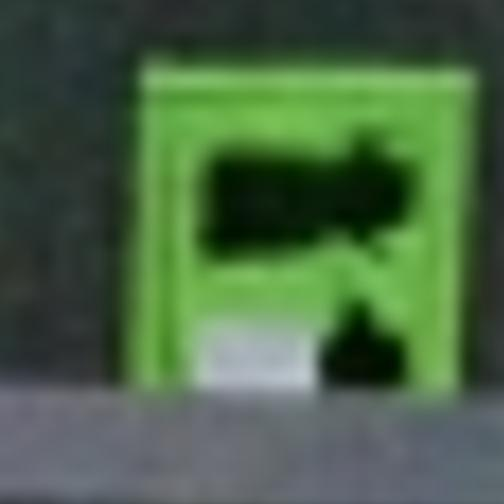

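{"fn": "move", "kwargs": {"target": {"side":"right","x":0.327,"y":0.0159,"z":0.9345,"quat_wxyz":[0.48927,-0.49074,-0.51077,0.50924]}, "min_time_s": 0.7}}

{"fn": "move", "kwargs": {"target": {"side":"right","x":0.330,"y":0.0159,"z":0.9345,"quat_wxyz":[0.48927,-0.49074,-0.51077,0.50924]}, "min_time_s": 0.7, "cameras": ["right_wrist_camera"]}}

Scene clock: 171.17 s.
Joint torques (N m): left_arm=[-4.09 1.21 0.84 -10.3 -0.82 -0.26 -0.21] | right_arm=[-15.16 -0.61 -3.89 -4.37 1.6 3.21 0.12]
External joint torques (N m): left_arm=[1.96 1.83 -1.04 0.25 0.16 0.12 -0.22] | right_arm=[3.08 -0.06 -0.24 -0.62 0.25 1.81 0.13]
Wrist force (N): left_arm=[-1.0 -10.6 3.3] | right_arm=[-0.5 17.6 -5.7]
Wrist torque (N m): left_arm=[1.02 -0.01 0.42] | right_arm=[-1.27 -0.76 -0.33]
Wrist force, peak (N): left_arm=[-1.1 -10.8 3.4] | right_arm=[-3.0 15.1 19.1]
move: done
base_odometry: x=+0.210 y=-0.359 heading=-0.056
lidar_m: 1.23 1.03 1.71 2.39 2.46 3.25 4.58 3.34 2.35 2.23 1.84 0.96
base_status: not commanded
joint_positions: torso_squat_rad=+0.350 torso_shift_rad=+0.000 torso_pitch_rad=+0.000 torso_yaw_rad=+0.270 left_shoulder_pitch_rad=+0.243 left_shoulder_roll_rad=+0.308 left_shoulder_yaw_rad=-0.586 left_elbow_rad=-2.048 left_forearm_roll_rad=-1.287 left_wrist_pitch_rad=+0.582 left_hand_roll_rad=-0.190 left_gripper_m=+0.018 right_shoulder_pitch_rad=-0.660 right_shoulder_roll_rad=-0.119 right_shoulder_yaw_rad=+1.256 right_elbow_rad=-0.666 right_forearm_roll_rad=+1.052 right_wrist_pitch_rad=+1.169 right_hand_roll_rad=-0.736 right_gripper_m=+0.047 head_pan_rad=-0.270 head_tilt_rad=+0.700
joint_status: all done
wheel_motors_off: 0
motor_effort: left_wheel=+6(6) right_wheel=-2(6)
chest: x=-0.2280 y=+0.0008 z=+1.2475 quat_wxyz=(+0.991, -0.001, +0.000, +0.135) (m; base frame)
left_hand: x=+0.1254 y=+0.2530 z=+1.0594 quat_wxyz=(+0.561, +0.564, -0.430, -0.427) (m; base frame)
right_hand: x=+0.3273 y=+0.0161 z=+0.9347 quat_wxyz=(+0.489, -0.491, -0.511, +0.509) (m; base frame)
right_hand_status: reached (checked arc, planned for 0.7 s): 0 mm and 0.0 deg off.
pictures: none

Scene clock: 172.20 s.
Joint torques (N m): left_arm=[-4.25 1.03 0.77 -10.24 -0.8 -0.28 -0.31] | right_arm=[-23.1 -4.41 -5.95 -1.22 0.66 0.59 -0.61]
External joint torques (N m): left_arm=[1.81 1.65 -1.11 0.3 0.18 0.09 -0.32] | right_arm=[-4.77 -3.84 -2.39 2.43 -0.67 -0.82 -0.6]
Wrist force (N): left_arm=[-1.2 -10.3 3.3] | right_arm=[-3.8 13.6 25.6]
Wrist torque (N m): left_arm=[0.96 -0.01 0.44] | right_arm=[-2.33 0.04 -0.20]
Wrist force, peak (N): left_arm=[-0.8 -10.5 4.0] | right_arm=[-4.1 13.6 25.6]
move: done
base_odometry: x=+0.210 y=-0.359 heading=-0.056
lidar_m: 1.23 1.03 1.71 2.38 2.44 3.25 4.59 3.34 2.35 2.24 1.82 0.95
base_status: not commanded
joint_positions: torso_squat_rad=+0.350 torso_shift_rad=+0.000 torso_pitch_rad=+0.000 torso_yaw_rad=+0.270 left_shoulder_pitch_rad=+0.243 left_shoulder_roll_rad=+0.308 left_shoulder_yaw_rad=-0.586 left_elbow_rad=-2.048 left_forearm_roll_rad=-1.287 left_wrist_pitch_rad=+0.582 left_hand_roll_rad=-0.190 left_gripper_m=+0.018 right_shoulder_pitch_rad=-0.666 right_shoulder_roll_rad=-0.112 right_shoulder_yaw_rad=+1.256 right_elbow_rad=-0.646 right_forearm_roll_rad=+1.051 right_wrist_pitch_rad=+1.160 right_hand_roll_rad=-0.745 right_gripper_m=+0.047 head_pan_rad=-0.270 head_tilt_rad=+0.700
joint_status: all done
wheel_motors_off: 0
motor_effort: left_wheel=+6(6) right_wheel=-4(5)
chest: x=-0.2282 y=+0.0008 z=+1.2475 quat_wxyz=(+0.991, -0.001, +0.000, +0.135) (m; base frame)
left_hand: x=+0.1252 y=+0.2530 z=+1.0595 quat_wxyz=(+0.561, +0.564, -0.430, -0.427) (m; base frame)
right_hand: x=+0.3291 y=+0.0162 z=+0.9341 quat_wxyz=(+0.489, -0.490, -0.511, +0.510) (m; base frame)
right_hand_status: reached (checked arc, planned for 0.7 s): 1 mm and 0.1 deg off.
pictures: right_wrist_camera

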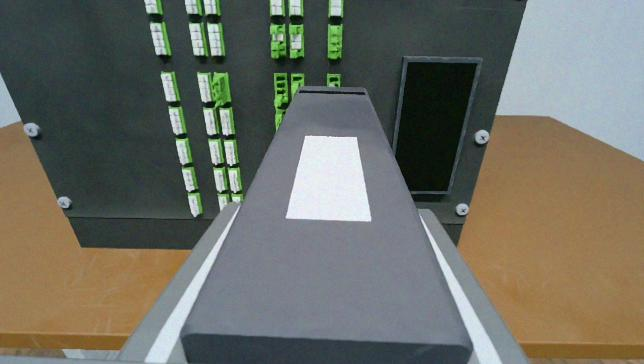

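{"fn": "move", "kwargs": {"target": {"side":"right","x":0.325,"y":0.0159,"z":0.9352,"quat_wxyz":[0.48927,-0.49074,-0.51077,0.50924]}, "min_time_s": 0.7}}

{"fn": "wait", "kwargs": {"seconds": 0.4, "cameras": ["right_wrist_camera"]}}

{"fn": "zoom_image", "kwargs": {"camera": "right_wrist_camera", "region": [322, 70, 342, 90]}}

{"fn": "move", "kwargs": {"target": {"side":"right","x":0.3295,"y":0.0159,"z":0.9352,"quat_wxyz":[0.48927,-0.49074,-0.51077,0.50924]}, "min_time_s": 0.7}}

Scene clock: 174.93 s.
Joint torques (N m): left_arm=[-4.16 0.92 0.77 -10.35 -0.85 -0.36 -0.24] | right_arm=[-15.8 -1.28 -3.06 -3.71 1.41 2.51 0.19]
External joint torques (N m): left_arm=[1.9 1.54 -1.11 0.2 0.13 0.02 -0.26] | right_arm=[2.33 -0.75 0.69 0.14 0.03 1.13 0.2]
Wrist force (N): left_arm=[-1.1 -10.1 3.4] | right_arm=[-0.8 16.6 3.3]
Wrist torque (N m): left_arm=[0.93 -0.02 0.44] | right_arm=[-1.71 -0.52 -0.35]
Wrist force, peak (N): left_arm=[-1.4 -10.7 3.6] | right_arm=[-3.7 13.6 25.8]
move: done
base_odometry: x=+0.210 y=-0.359 heading=-0.056
lidar_m: 1.22 1.02 1.70 2.39 2.44 3.25 4.59 3.33 2.36 2.23 1.85 0.96
base_status: not commanded
joint_positions: torso_squat_rad=+0.350 torso_shift_rad=+0.000 torso_pitch_rad=+0.000 torso_yaw_rad=+0.270 left_shoulder_pitch_rad=+0.243 left_shoulder_roll_rad=+0.308 left_shoulder_yaw_rad=-0.586 left_elbow_rad=-2.048 left_forearm_roll_rad=-1.287 left_wrist_pitch_rad=+0.582 left_hand_roll_rad=-0.190 left_gripper_m=+0.018 right_shoulder_pitch_rad=-0.655 right_shoulder_roll_rad=-0.126 right_shoulder_yaw_rad=+1.255 right_elbow_rad=-0.687 right_forearm_roll_rad=+1.051 right_wrist_pitch_rad=+1.178 right_hand_roll_rad=-0.725 right_gripper_m=+0.047 head_pan_rad=-0.270 head_tilt_rad=+0.700
joint_status: all done
wheel_motors_off: 0
motor_effort: left_wheel=+5(6) right_wheel=-5(5)
chest: x=-0.2279 y=+0.0008 z=+1.2475 quat_wxyz=(+0.991, -0.001, +0.000, +0.135) (m; base frame)
left_hand: x=+0.1255 y=+0.2530 z=+1.0594 quat_wxyz=(+0.561, +0.564, -0.430, -0.427) (m; base frame)
right_hand: x=+0.3255 y=+0.0161 z=+0.9352 quat_wxyz=(+0.489, -0.491, -0.511, +0.509) (m; base frame)
right_hand_status: reached (checked arc, planned for 0.7 s): 0 mm and 0.1 deg off.
pictures: none

Scene clock: 175.33 s.
Joint torques (N m): left_arm=[-4.46 1.01 0.67 -10.36 -0.61 -0.4 -0.29] | right_arm=[-15.68 -1.31 -3.43 -3.63 1.37 2.52 0.22]
External joint torques (N m): left_arm=[1.59 1.64 -1.21 0.18 0.36 -0.03 -0.31] | right_arm=[2.46 -0.79 0.32 0.21 -0.01 1.14 0.22]
Wrist force (N): left_arm=[-1.5 -10.2 3.4] | right_arm=[-1.1 16.3 3.3]
Wrist torque (N m): left_arm=[0.97 -0.05 0.43] | right_arm=[-1.65 -0.55 -0.37]
Wrist force, peak (N): left_arm=[-0.8 -10.7 3.9] | right_arm=[-1.1 16.6 3.3]
base_odometry: x=+0.210 y=-0.359 heading=-0.056
lidar_m: 1.23 1.02 1.71 2.38 2.44 3.26 4.59 3.34 2.36 2.23 1.84 0.94
base_status: not commanded
joint_positions: torso_squat_rad=+0.350 torso_shift_rad=+0.000 torso_pitch_rad=+0.000 torso_yaw_rad=+0.270 left_shoulder_pitch_rad=+0.243 left_shoulder_roll_rad=+0.308 left_shoulder_yaw_rad=-0.586 left_elbow_rad=-2.048 left_forearm_roll_rad=-1.287 left_wrist_pitch_rad=+0.582 left_hand_roll_rad=-0.190 left_gripper_m=+0.018 right_shoulder_pitch_rad=-0.655 right_shoulder_roll_rad=-0.126 right_shoulder_yaw_rad=+1.255 right_elbow_rad=-0.687 right_forearm_roll_rad=+1.051 right_wrist_pitch_rad=+1.178 right_hand_roll_rad=-0.725 right_gripper_m=+0.047 head_pan_rad=-0.270 head_tilt_rad=+0.700
joint_status: all done
wheel_motors_off: 0
motor_effort: left_wheel=+5(6) right_wheel=-4(5)
chest: x=-0.2279 y=+0.0008 z=+1.2475 quat_wxyz=(+0.991, -0.001, +0.000, +0.135) (m; base frame)
left_hand: x=+0.1255 y=+0.2530 z=+1.0594 quat_wxyz=(+0.561, +0.564, -0.430, -0.427) (m; base frame)
right_hand: x=+0.3255 y=+0.0161 z=+0.9352 quat_wxyz=(+0.489, -0.491, -0.511, +0.509) (m; base frame)
right_hand_status: reached (checked arc, planned for 0.7 s): 0 mm and 0.1 deg off.
wait: 0.40 s; at rest by 0.27 s
pictures: right_wrist_camera

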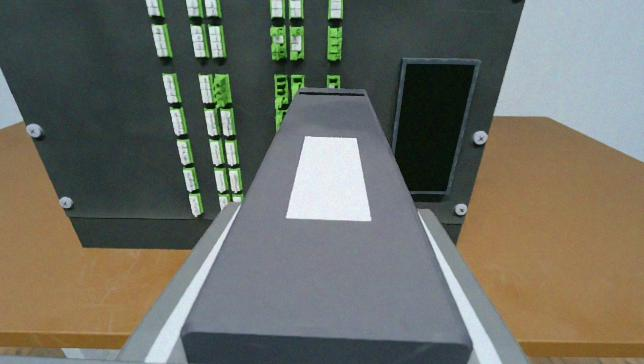

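Scaled by 25.200 from the camera's 644x364 image, which has a finer 920x520 frame.

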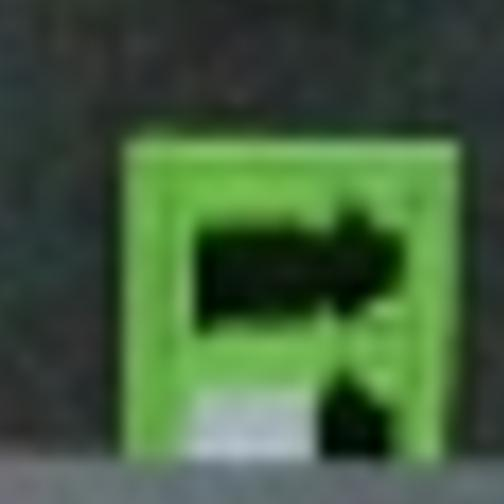

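Scene clock: 176.37 s.
Joint torques (N m): left_arm=[-4.31 1.03 0.73 -10.17 -0.74 -0.36 -0.38] | right_arm=[-21.91 -3.26 -6.31 -1.56 0.52 0.62 -0.64]
External joint torques (N m): left_arm=[1.75 1.65 -1.15 0.37 0.24 0.02 -0.4] | right_arm=[-3.6 -2.65 -2.65 2.17 -0.83 -0.78 -0.63]
Wrist force (N): left_arm=[-1.4 -10.0 3.6] | right_arm=[-3.5 13.6 21.6]
Wrist torque (N m): left_arm=[0.90 -0.03 0.42] | right_arm=[-2.37 0.00 -0.21]
Wrist force, peak (N): left_arm=[-1.0 -10.4 4.0] | right_arm=[-3.6 13.5 22.2]
move: done
base_odometry: x=+0.210 y=-0.359 heading=-0.056
lidar_m: 1.23 1.03 1.70 2.38 2.45 3.25 4.59 3.34 2.35 2.24 1.84 0.95
base_status: not commanded
joint_positions: torso_squat_rad=+0.350 torso_shift_rad=+0.000 torso_pitch_rad=+0.000 torso_yaw_rad=+0.270 left_shoulder_pitch_rad=+0.243 left_shoulder_roll_rad=+0.308 left_shoulder_yaw_rad=-0.586 left_elbow_rad=-2.048 left_forearm_roll_rad=-1.287 left_wrist_pitch_rad=+0.582 left_hand_roll_rad=-0.190 left_gripper_m=+0.018 right_shoulder_pitch_rad=-0.663 right_shoulder_roll_rad=-0.119 right_shoulder_yaw_rad=+1.254 right_elbow_rad=-0.663 right_forearm_roll_rad=+1.050 right_wrist_pitch_rad=+1.164 right_hand_roll_rad=-0.736 right_gripper_m=+0.047 head_pan_rad=-0.270 head_tilt_rad=+0.700
joint_status: all done
wheel_motors_off: 0
motor_effort: left_wheel=+5(5) right_wheel=-2(5)
chest: x=-0.2281 y=+0.0008 z=+1.2475 quat_wxyz=(+0.991, -0.001, +0.000, +0.135) (m; base frame)
left_hand: x=+0.1253 y=+0.2530 z=+1.0595 quat_wxyz=(+0.561, +0.564, -0.430, -0.427) (m; base frame)
right_hand: x=+0.3286 y=+0.0161 z=+0.9350 quat_wxyz=(+0.489, -0.490, -0.511, +0.510) (m; base frame)
right_hand_status: reached (checked arc, planned for 0.7 s): 1 mm and 0.1 deg off.
pictures: none

{"fn": "move", "kwargs": {"target": {"side":"right","x":0.323,"y":0.0159,"z":0.932,"quat_wxyz":[0.48805,-0.49196,-0.51204,0.50796]}, "min_time_s": 0.8}}

{"fn": "move", "kwargs": {"target": {"side":"right","x":0.324,"y":0.0159,"z":0.9303,"quat_wxyz":[0.48682,-0.49319,-0.51332,0.50669]}, "min_time_s": 0.8}}

{"fn": "wait", "kwargs": {"seconds": 0.4, "cameras": ["right_wrist_camera"]}}

{"fn": "zoom_image", "kwargs": {"camera": "right_wrist_camera", "region": [322, 70, 342, 90]}}

{"fn": "move", "kwargs": {"target": {"side":"right","x":0.3285,"y":0.0159,"z":0.9303,"quat_wxyz":[0.48682,-0.49319,-0.51332,0.50669]}, "min_time_s": 0.7}}

Scene clock: 178.67 s.
Joint torques (N m): left_arm=[-4.27 1.29 0.87 -10.23 -0.83 -0.33 -0.33] | right_arm=[-14.72 0.73 -2.9 -2.47 0.61 1.28 -0.58]
External joint torques (N m): left_arm=[1.78 1.91 -1.01 0.31 0.14 0.04 -0.34] | right_arm=[3.32 1.13 0.65 1.24 -0.73 -0.14 -0.57]
Wrist force (N): left_arm=[-1.3 -10.3 3.6] | right_arm=[-2.0 13.7 5.7]
Wrist torque (N m): left_arm=[0.98 -0.03 0.46] | right_arm=[-2.37 -0.29 -0.25]
Wrist force, peak (N): left_arm=[-1.0 -10.7 3.5] | right_arm=[-3.4 13.7 22.0]
move: done
base_odometry: x=+0.210 y=-0.359 heading=-0.056
lidar_m: 1.22 1.03 1.72 2.37 2.46 3.25 4.59 3.33 2.35 2.24 1.84 0.96
base_status: not commanded
joint_positions: torso_squat_rad=+0.350 torso_shift_rad=+0.000 torso_pitch_rad=+0.000 torso_yaw_rad=+0.270 left_shoulder_pitch_rad=+0.243 left_shoulder_roll_rad=+0.308 left_shoulder_yaw_rad=-0.586 left_elbow_rad=-2.048 left_forearm_roll_rad=-1.287 left_wrist_pitch_rad=+0.582 left_hand_roll_rad=-0.190 left_gripper_m=+0.018 right_shoulder_pitch_rad=-0.654 right_shoulder_roll_rad=-0.111 right_shoulder_yaw_rad=+1.262 right_elbow_rad=-0.655 right_forearm_roll_rad=+1.061 right_wrist_pitch_rad=+1.178 right_hand_roll_rad=-0.748 right_gripper_m=+0.047 head_pan_rad=-0.270 head_tilt_rad=+0.700
joint_status: all done
wheel_motors_off: 0
motor_effort: left_wheel=+5(5) right_wheel=-4(6)
chest: x=-0.2280 y=+0.0008 z=+1.2475 quat_wxyz=(+0.991, -0.001, +0.000, +0.135) (m; base frame)
left_hand: x=+0.1254 y=+0.2530 z=+1.0594 quat_wxyz=(+0.561, +0.564, -0.430, -0.427) (m; base frame)
right_hand: x=+0.3235 y=+0.0161 z=+0.9324 quat_wxyz=(+0.488, -0.492, -0.512, +0.508) (m; base frame)
right_hand_status: reached (checked arc, planned for 0.8 s): 1 mm and 0.0 deg off.
pictures: none

Scene clock: 179.80 s.
Joint torques (N m): left_arm=[-4.17 1.21 0.85 -10.29 -0.8 -0.35 -0.2] | right_arm=[-17.44 -0.93 -3.44 -2.1 0.39 1.42 -0.44]
External joint torques (N m): left_arm=[1.88 1.83 -1.02 0.25 0.18 0.03 -0.22] | right_arm=[0.63 -0.63 -0.11 1.42 -0.91 -0.03 -0.43]
Wrist force (N): left_arm=[-0.9 -10.5 3.6] | right_arm=[-1.6 13.5 5.8]
Wrist torque (N m): left_arm=[0.98 0.02 0.43] | right_arm=[-2.24 -0.27 -0.27]
Wrist force, peak (N): left_arm=[-1.1 -10.9 3.4] | right_arm=[2.1 13.5 7.6]
move: done
base_odometry: x=+0.210 y=-0.359 heading=-0.056
lidar_m: 1.23 1.02 1.71 2.38 2.46 3.26 4.59 3.34 2.35 2.24 1.84 0.96
base_status: not commanded
joint_positions: torso_squat_rad=+0.350 torso_shift_rad=+0.000 torso_pitch_rad=+0.000 torso_yaw_rad=+0.270 left_shoulder_pitch_rad=+0.243 left_shoulder_roll_rad=+0.308 left_shoulder_yaw_rad=-0.586 left_elbow_rad=-2.048 left_forearm_roll_rad=-1.287 left_wrist_pitch_rad=+0.582 left_hand_roll_rad=-0.190 left_gripper_m=+0.018 right_shoulder_pitch_rad=-0.658 right_shoulder_roll_rad=-0.095 right_shoulder_yaw_rad=+1.267 right_elbow_rad=-0.616 right_forearm_roll_rad=+1.068 right_wrist_pitch_rad=+1.173 right_hand_roll_rad=-0.771 right_gripper_m=+0.047 head_pan_rad=-0.270 head_tilt_rad=+0.700
joint_status: all done
wheel_motors_off: 0
motor_effort: left_wheel=+5(5) right_wheel=-5(5)
chest: x=-0.2280 y=+0.0008 z=+1.2475 quat_wxyz=(+0.991, -0.001, +0.000, +0.135) (m; base frame)
left_hand: x=+0.1254 y=+0.2530 z=+1.0594 quat_wxyz=(+0.561, +0.564, -0.430, -0.427) (m; base frame)
right_hand: x=+0.3239 y=+0.0160 z=+0.9306 quat_wxyz=(+0.487, -0.493, -0.513, +0.507) (m; base frame)
right_hand_status: reached (checked arc, planned for 0.8 s): 0 mm and 0.1 deg off.
pictures: none

Scene clock: 180.20 s.
Joint torques (N m): left_arm=[-4.46 0.83 0.9 -10.16 -0.79 -0.35 -0.28] | right_arm=[-17.58 -0.48 -3.32 -2.09 0.27 1.38 -0.48]
External joint torques (N m): left_arm=[1.6 1.45 -0.98 0.39 0.19 0.03 -0.3] | right_arm=[0.49 -0.19 0.01 1.44 -1.03 -0.07 -0.47]
Wrist force (N): left_arm=[-1.3 -9.8 3.8] | right_arm=[-1.8 13.6 5.9]
Wrist torque (N m): left_arm=[0.92 0.00 0.41] | right_arm=[-2.28 -0.28 -0.25]
Wrist force, peak (N): left_arm=[-1.6 -10.6 3.4] | right_arm=[-1.9 13.9 5.9]
base_odometry: x=+0.210 y=-0.359 heading=-0.056
lidar_m: 1.22 1.03 1.70 2.38 2.45 3.24 4.59 3.34 2.35 2.24 1.84 0.95
base_status: not commanded
joint_positions: torso_squat_rad=+0.350 torso_shift_rad=+0.000 torso_pitch_rad=+0.000 torso_yaw_rad=+0.270 left_shoulder_pitch_rad=+0.243 left_shoulder_roll_rad=+0.308 left_shoulder_yaw_rad=-0.586 left_elbow_rad=-2.048 left_forearm_roll_rad=-1.287 left_wrist_pitch_rad=+0.582 left_hand_roll_rad=-0.190 left_gripper_m=+0.018 right_shoulder_pitch_rad=-0.658 right_shoulder_roll_rad=-0.095 right_shoulder_yaw_rad=+1.267 right_elbow_rad=-0.616 right_forearm_roll_rad=+1.068 right_wrist_pitch_rad=+1.173 right_hand_roll_rad=-0.771 right_gripper_m=+0.047 head_pan_rad=-0.270 head_tilt_rad=+0.700
joint_status: all done
wheel_motors_off: 0
motor_effort: left_wheel=+5(5) right_wheel=-4(5)
chest: x=-0.2280 y=+0.0008 z=+1.2475 quat_wxyz=(+0.991, -0.001, +0.000, +0.135) (m; base frame)
left_hand: x=+0.1254 y=+0.2530 z=+1.0594 quat_wxyz=(+0.561, +0.564, -0.430, -0.427) (m; base frame)
right_hand: x=+0.3239 y=+0.0160 z=+0.9306 quat_wxyz=(+0.487, -0.493, -0.513, +0.507) (m; base frame)
right_hand_status: reached (checked arc, planned for 0.8 s): 0 mm and 0.1 deg off.
wait: 0.40 s; at rest by 0.27 s
pictures: right_wrist_camera

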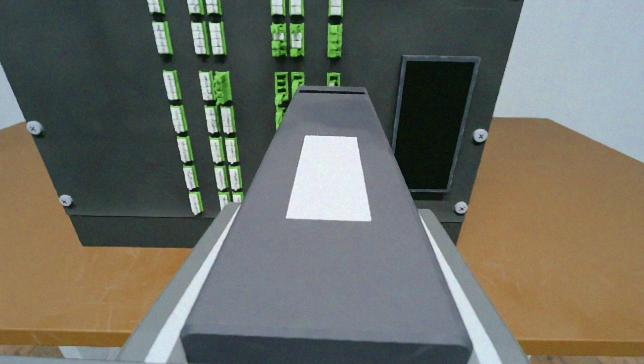

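Scaled by 25.200 from the camera's 644x364 image, which has a finer 920x520 frame.

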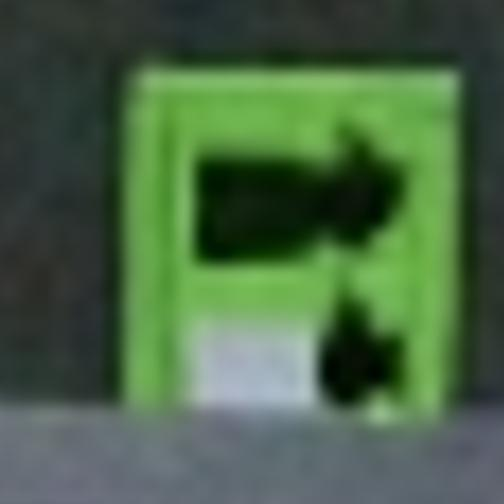

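Scene clock: 181.23 s.
Joint torques (N m): left_arm=[-4.14 1.09 0.76 -10.28 -0.87 -0.34 -0.21] | right_arm=[-19.53 -2.25 -4.27 -1.56 0.25 0.97 -0.68]
External joint torques (N m): left_arm=[1.92 1.72 -1.12 0.27 0.11 0.04 -0.22] | right_arm=[-1.28 -1.92 -1.15 1.77 -1.01 -0.51 -0.67]
Wrist force (N): left_arm=[-1.0 -10.2 3.7] | right_arm=[-2.6 13.6 16.0]
Wrist torque (N m): left_arm=[0.96 0.00 0.42] | right_arm=[-2.44 -0.10 -0.21]
Wrist force, peak (N): left_arm=[-0.6 -10.8 3.7] | right_arm=[-2.6 13.2 17.1]
move: done
base_odometry: x=+0.210 y=-0.359 heading=-0.056
lidar_m: 1.23 1.03 1.71 2.39 2.44 3.23 4.59 3.33 2.36 2.24 1.84 0.95
base_status: not commanded
joint_positions: torso_squat_rad=+0.350 torso_shift_rad=+0.000 torso_pitch_rad=+0.000 torso_yaw_rad=+0.270 left_shoulder_pitch_rad=+0.243 left_shoulder_roll_rad=+0.308 left_shoulder_yaw_rad=-0.586 left_elbow_rad=-2.048 left_forearm_roll_rad=-1.287 left_wrist_pitch_rad=+0.582 left_hand_roll_rad=-0.190 left_gripper_m=+0.018 right_shoulder_pitch_rad=-0.671 right_shoulder_roll_rad=-0.080 right_shoulder_yaw_rad=+1.267 right_elbow_rad=-0.574 right_forearm_roll_rad=+1.069 right_wrist_pitch_rad=+1.157 right_hand_roll_rad=-0.793 right_gripper_m=+0.047 head_pan_rad=-0.270 head_tilt_rad=+0.700
joint_status: all done
wheel_motors_off: 0
motor_effort: left_wheel=+5(5) right_wheel=-5(5)
chest: x=-0.2280 y=+0.0008 z=+1.2475 quat_wxyz=(+0.991, -0.001, +0.000, +0.135) (m; base frame)
left_hand: x=+0.1253 y=+0.2530 z=+1.0595 quat_wxyz=(+0.561, +0.564, -0.430, -0.427) (m; base frame)
right_hand: x=+0.3279 y=+0.0161 z=+0.9304 quat_wxyz=(+0.487, -0.492, -0.513, +0.507) (m; base frame)
right_hand_status: reached (checked arc, planned for 0.7 s): 1 mm and 0.1 deg off.
pictures: none

{"fn": "move", "kwargs": {"target": {"side":"right","x":0.324,"y":0.0159,"z":0.9318,"quat_wxyz":[0.48682,-0.49319,-0.51332,0.50669]}, "min_time_s": 0.8}}

{"fn": "move", "kwargs": {"target": {"side":"right","x":0.3285,"y":0.0159,"z":0.9318,"quat_wxyz":[0.48682,-0.49319,-0.51332,0.50669]}, "min_time_s": 0.7}}

Scene clock: 183.33 s.
Joint torques (N m): left_arm=[-4.29 0.86 0.99 -10.21 -0.78 -0.29 -0.32] | right_arm=[-17.54 -2.47 -3.19 -3.24 1.64 2.96 0.24]
External joint torques (N m): left_arm=[1.77 1.49 -0.89 0.33 0.2 0.09 -0.34] | right_arm=[0.53 -2.19 0.15 0.3 0.33 1.51 0.24]
Wrist force (N): left_arm=[-0.9 -10.8 3.8] | right_arm=[-0.7 17.7 4.4]
Wrist torque (N m): left_arm=[1.03 0.03 0.45] | right_arm=[-1.28 -0.52 -0.38]
Wrist force, peak (N): left_arm=[-0.9 -10.8 3.8] | right_arm=[-2.8 13.6 16.2]
move: done
base_odometry: x=+0.210 y=-0.359 heading=-0.056
lidar_m: 1.23 1.03 1.71 2.39 2.45 3.25 4.58 3.34 2.35 2.24 1.83 0.95
base_status: not commanded
joint_positions: torso_squat_rad=+0.350 torso_shift_rad=+0.000 torso_pitch_rad=+0.000 torso_yaw_rad=+0.270 left_shoulder_pitch_rad=+0.243 left_shoulder_roll_rad=+0.308 left_shoulder_yaw_rad=-0.586 left_elbow_rad=-2.048 left_forearm_roll_rad=-1.287 left_wrist_pitch_rad=+0.582 left_hand_roll_rad=-0.190 left_gripper_m=+0.018 right_shoulder_pitch_rad=-0.659 right_shoulder_roll_rad=-0.094 right_shoulder_yaw_rad=+1.266 right_elbow_rad=-0.617 right_forearm_roll_rad=+1.068 right_wrist_pitch_rad=+1.176 right_hand_roll_rad=-0.771 right_gripper_m=+0.047 head_pan_rad=-0.270 head_tilt_rad=+0.700
joint_status: all done
wheel_motors_off: 0
motor_effort: left_wheel=+5(6) right_wheel=-4(6)
chest: x=-0.2280 y=+0.0008 z=+1.2475 quat_wxyz=(+0.991, -0.001, +0.000, +0.135) (m; base frame)
left_hand: x=+0.1254 y=+0.2530 z=+1.0595 quat_wxyz=(+0.561, +0.564, -0.430, -0.427) (m; base frame)
right_hand: x=+0.3241 y=+0.0162 z=+0.9317 quat_wxyz=(+0.487, -0.493, -0.514, +0.506) (m; base frame)
right_hand_status: reached (checked arc, planned for 0.8 s): 0 mm and 0.1 deg off.
pictures: none

Scene clock: 184.37 s.
Joint torques (N m): left_arm=[-4.2 0.97 0.51 -10.23 -0.73 -0.39 -0.19] | right_arm=[-20.66 -2.45 -5.65 -1.4 0.62 1.7 -0.56]
External joint torques (N m): left_arm=[1.86 1.59 -1.37 0.32 0.25 -0.01 -0.2] | right_arm=[-2.41 -2.08 -2.43 2 -0.65 0.23 -0.56]
Wrist force (N): left_arm=[-1.4 -10.1 3.7] | right_arm=[-2.1 14.6 15.6]
Wrist torque (N m): left_arm=[0.95 -0.04 0.42] | right_arm=[-2.03 -0.15 -0.21]
Wrist force, peak (N): left_arm=[-1.1 -10.6 3.7] | right_arm=[-2.5 14.6 16.1]
move: done
base_odometry: x=+0.210 y=-0.359 heading=-0.056
lidar_m: 1.23 1.03 1.71 2.38 2.44 3.24 4.59 3.33 2.35 2.23 1.86 0.95
base_status: not commanded
joint_positions: torso_squat_rad=+0.350 torso_shift_rad=+0.000 torso_pitch_rad=+0.000 torso_yaw_rad=+0.270 left_shoulder_pitch_rad=+0.243 left_shoulder_roll_rad=+0.308 left_shoulder_yaw_rad=-0.586 left_elbow_rad=-2.048 left_forearm_roll_rad=-1.287 left_wrist_pitch_rad=+0.582 left_hand_roll_rad=-0.190 left_gripper_m=+0.018 right_shoulder_pitch_rad=-0.669 right_shoulder_roll_rad=-0.087 right_shoulder_yaw_rad=+1.265 right_elbow_rad=-0.591 right_forearm_roll_rad=+1.067 right_wrist_pitch_rad=+1.160 right_hand_roll_rad=-0.783 right_gripper_m=+0.047 head_pan_rad=-0.270 head_tilt_rad=+0.700
joint_status: all done
wheel_motors_off: 0
motor_effort: left_wheel=+5(5) right_wheel=-5(6)
chest: x=-0.2280 y=+0.0008 z=+1.2475 quat_wxyz=(+0.991, -0.001, +0.000, +0.135) (m; base frame)
left_hand: x=+0.1253 y=+0.2530 z=+1.0595 quat_wxyz=(+0.561, +0.564, -0.430, -0.427) (m; base frame)
right_hand: x=+0.3279 y=+0.0161 z=+0.9316 quat_wxyz=(+0.487, -0.492, -0.513, +0.507) (m; base frame)
right_hand_status: reached (checked arc, planned for 0.7 s): 1 mm and 0.1 deg off.
pictures: none


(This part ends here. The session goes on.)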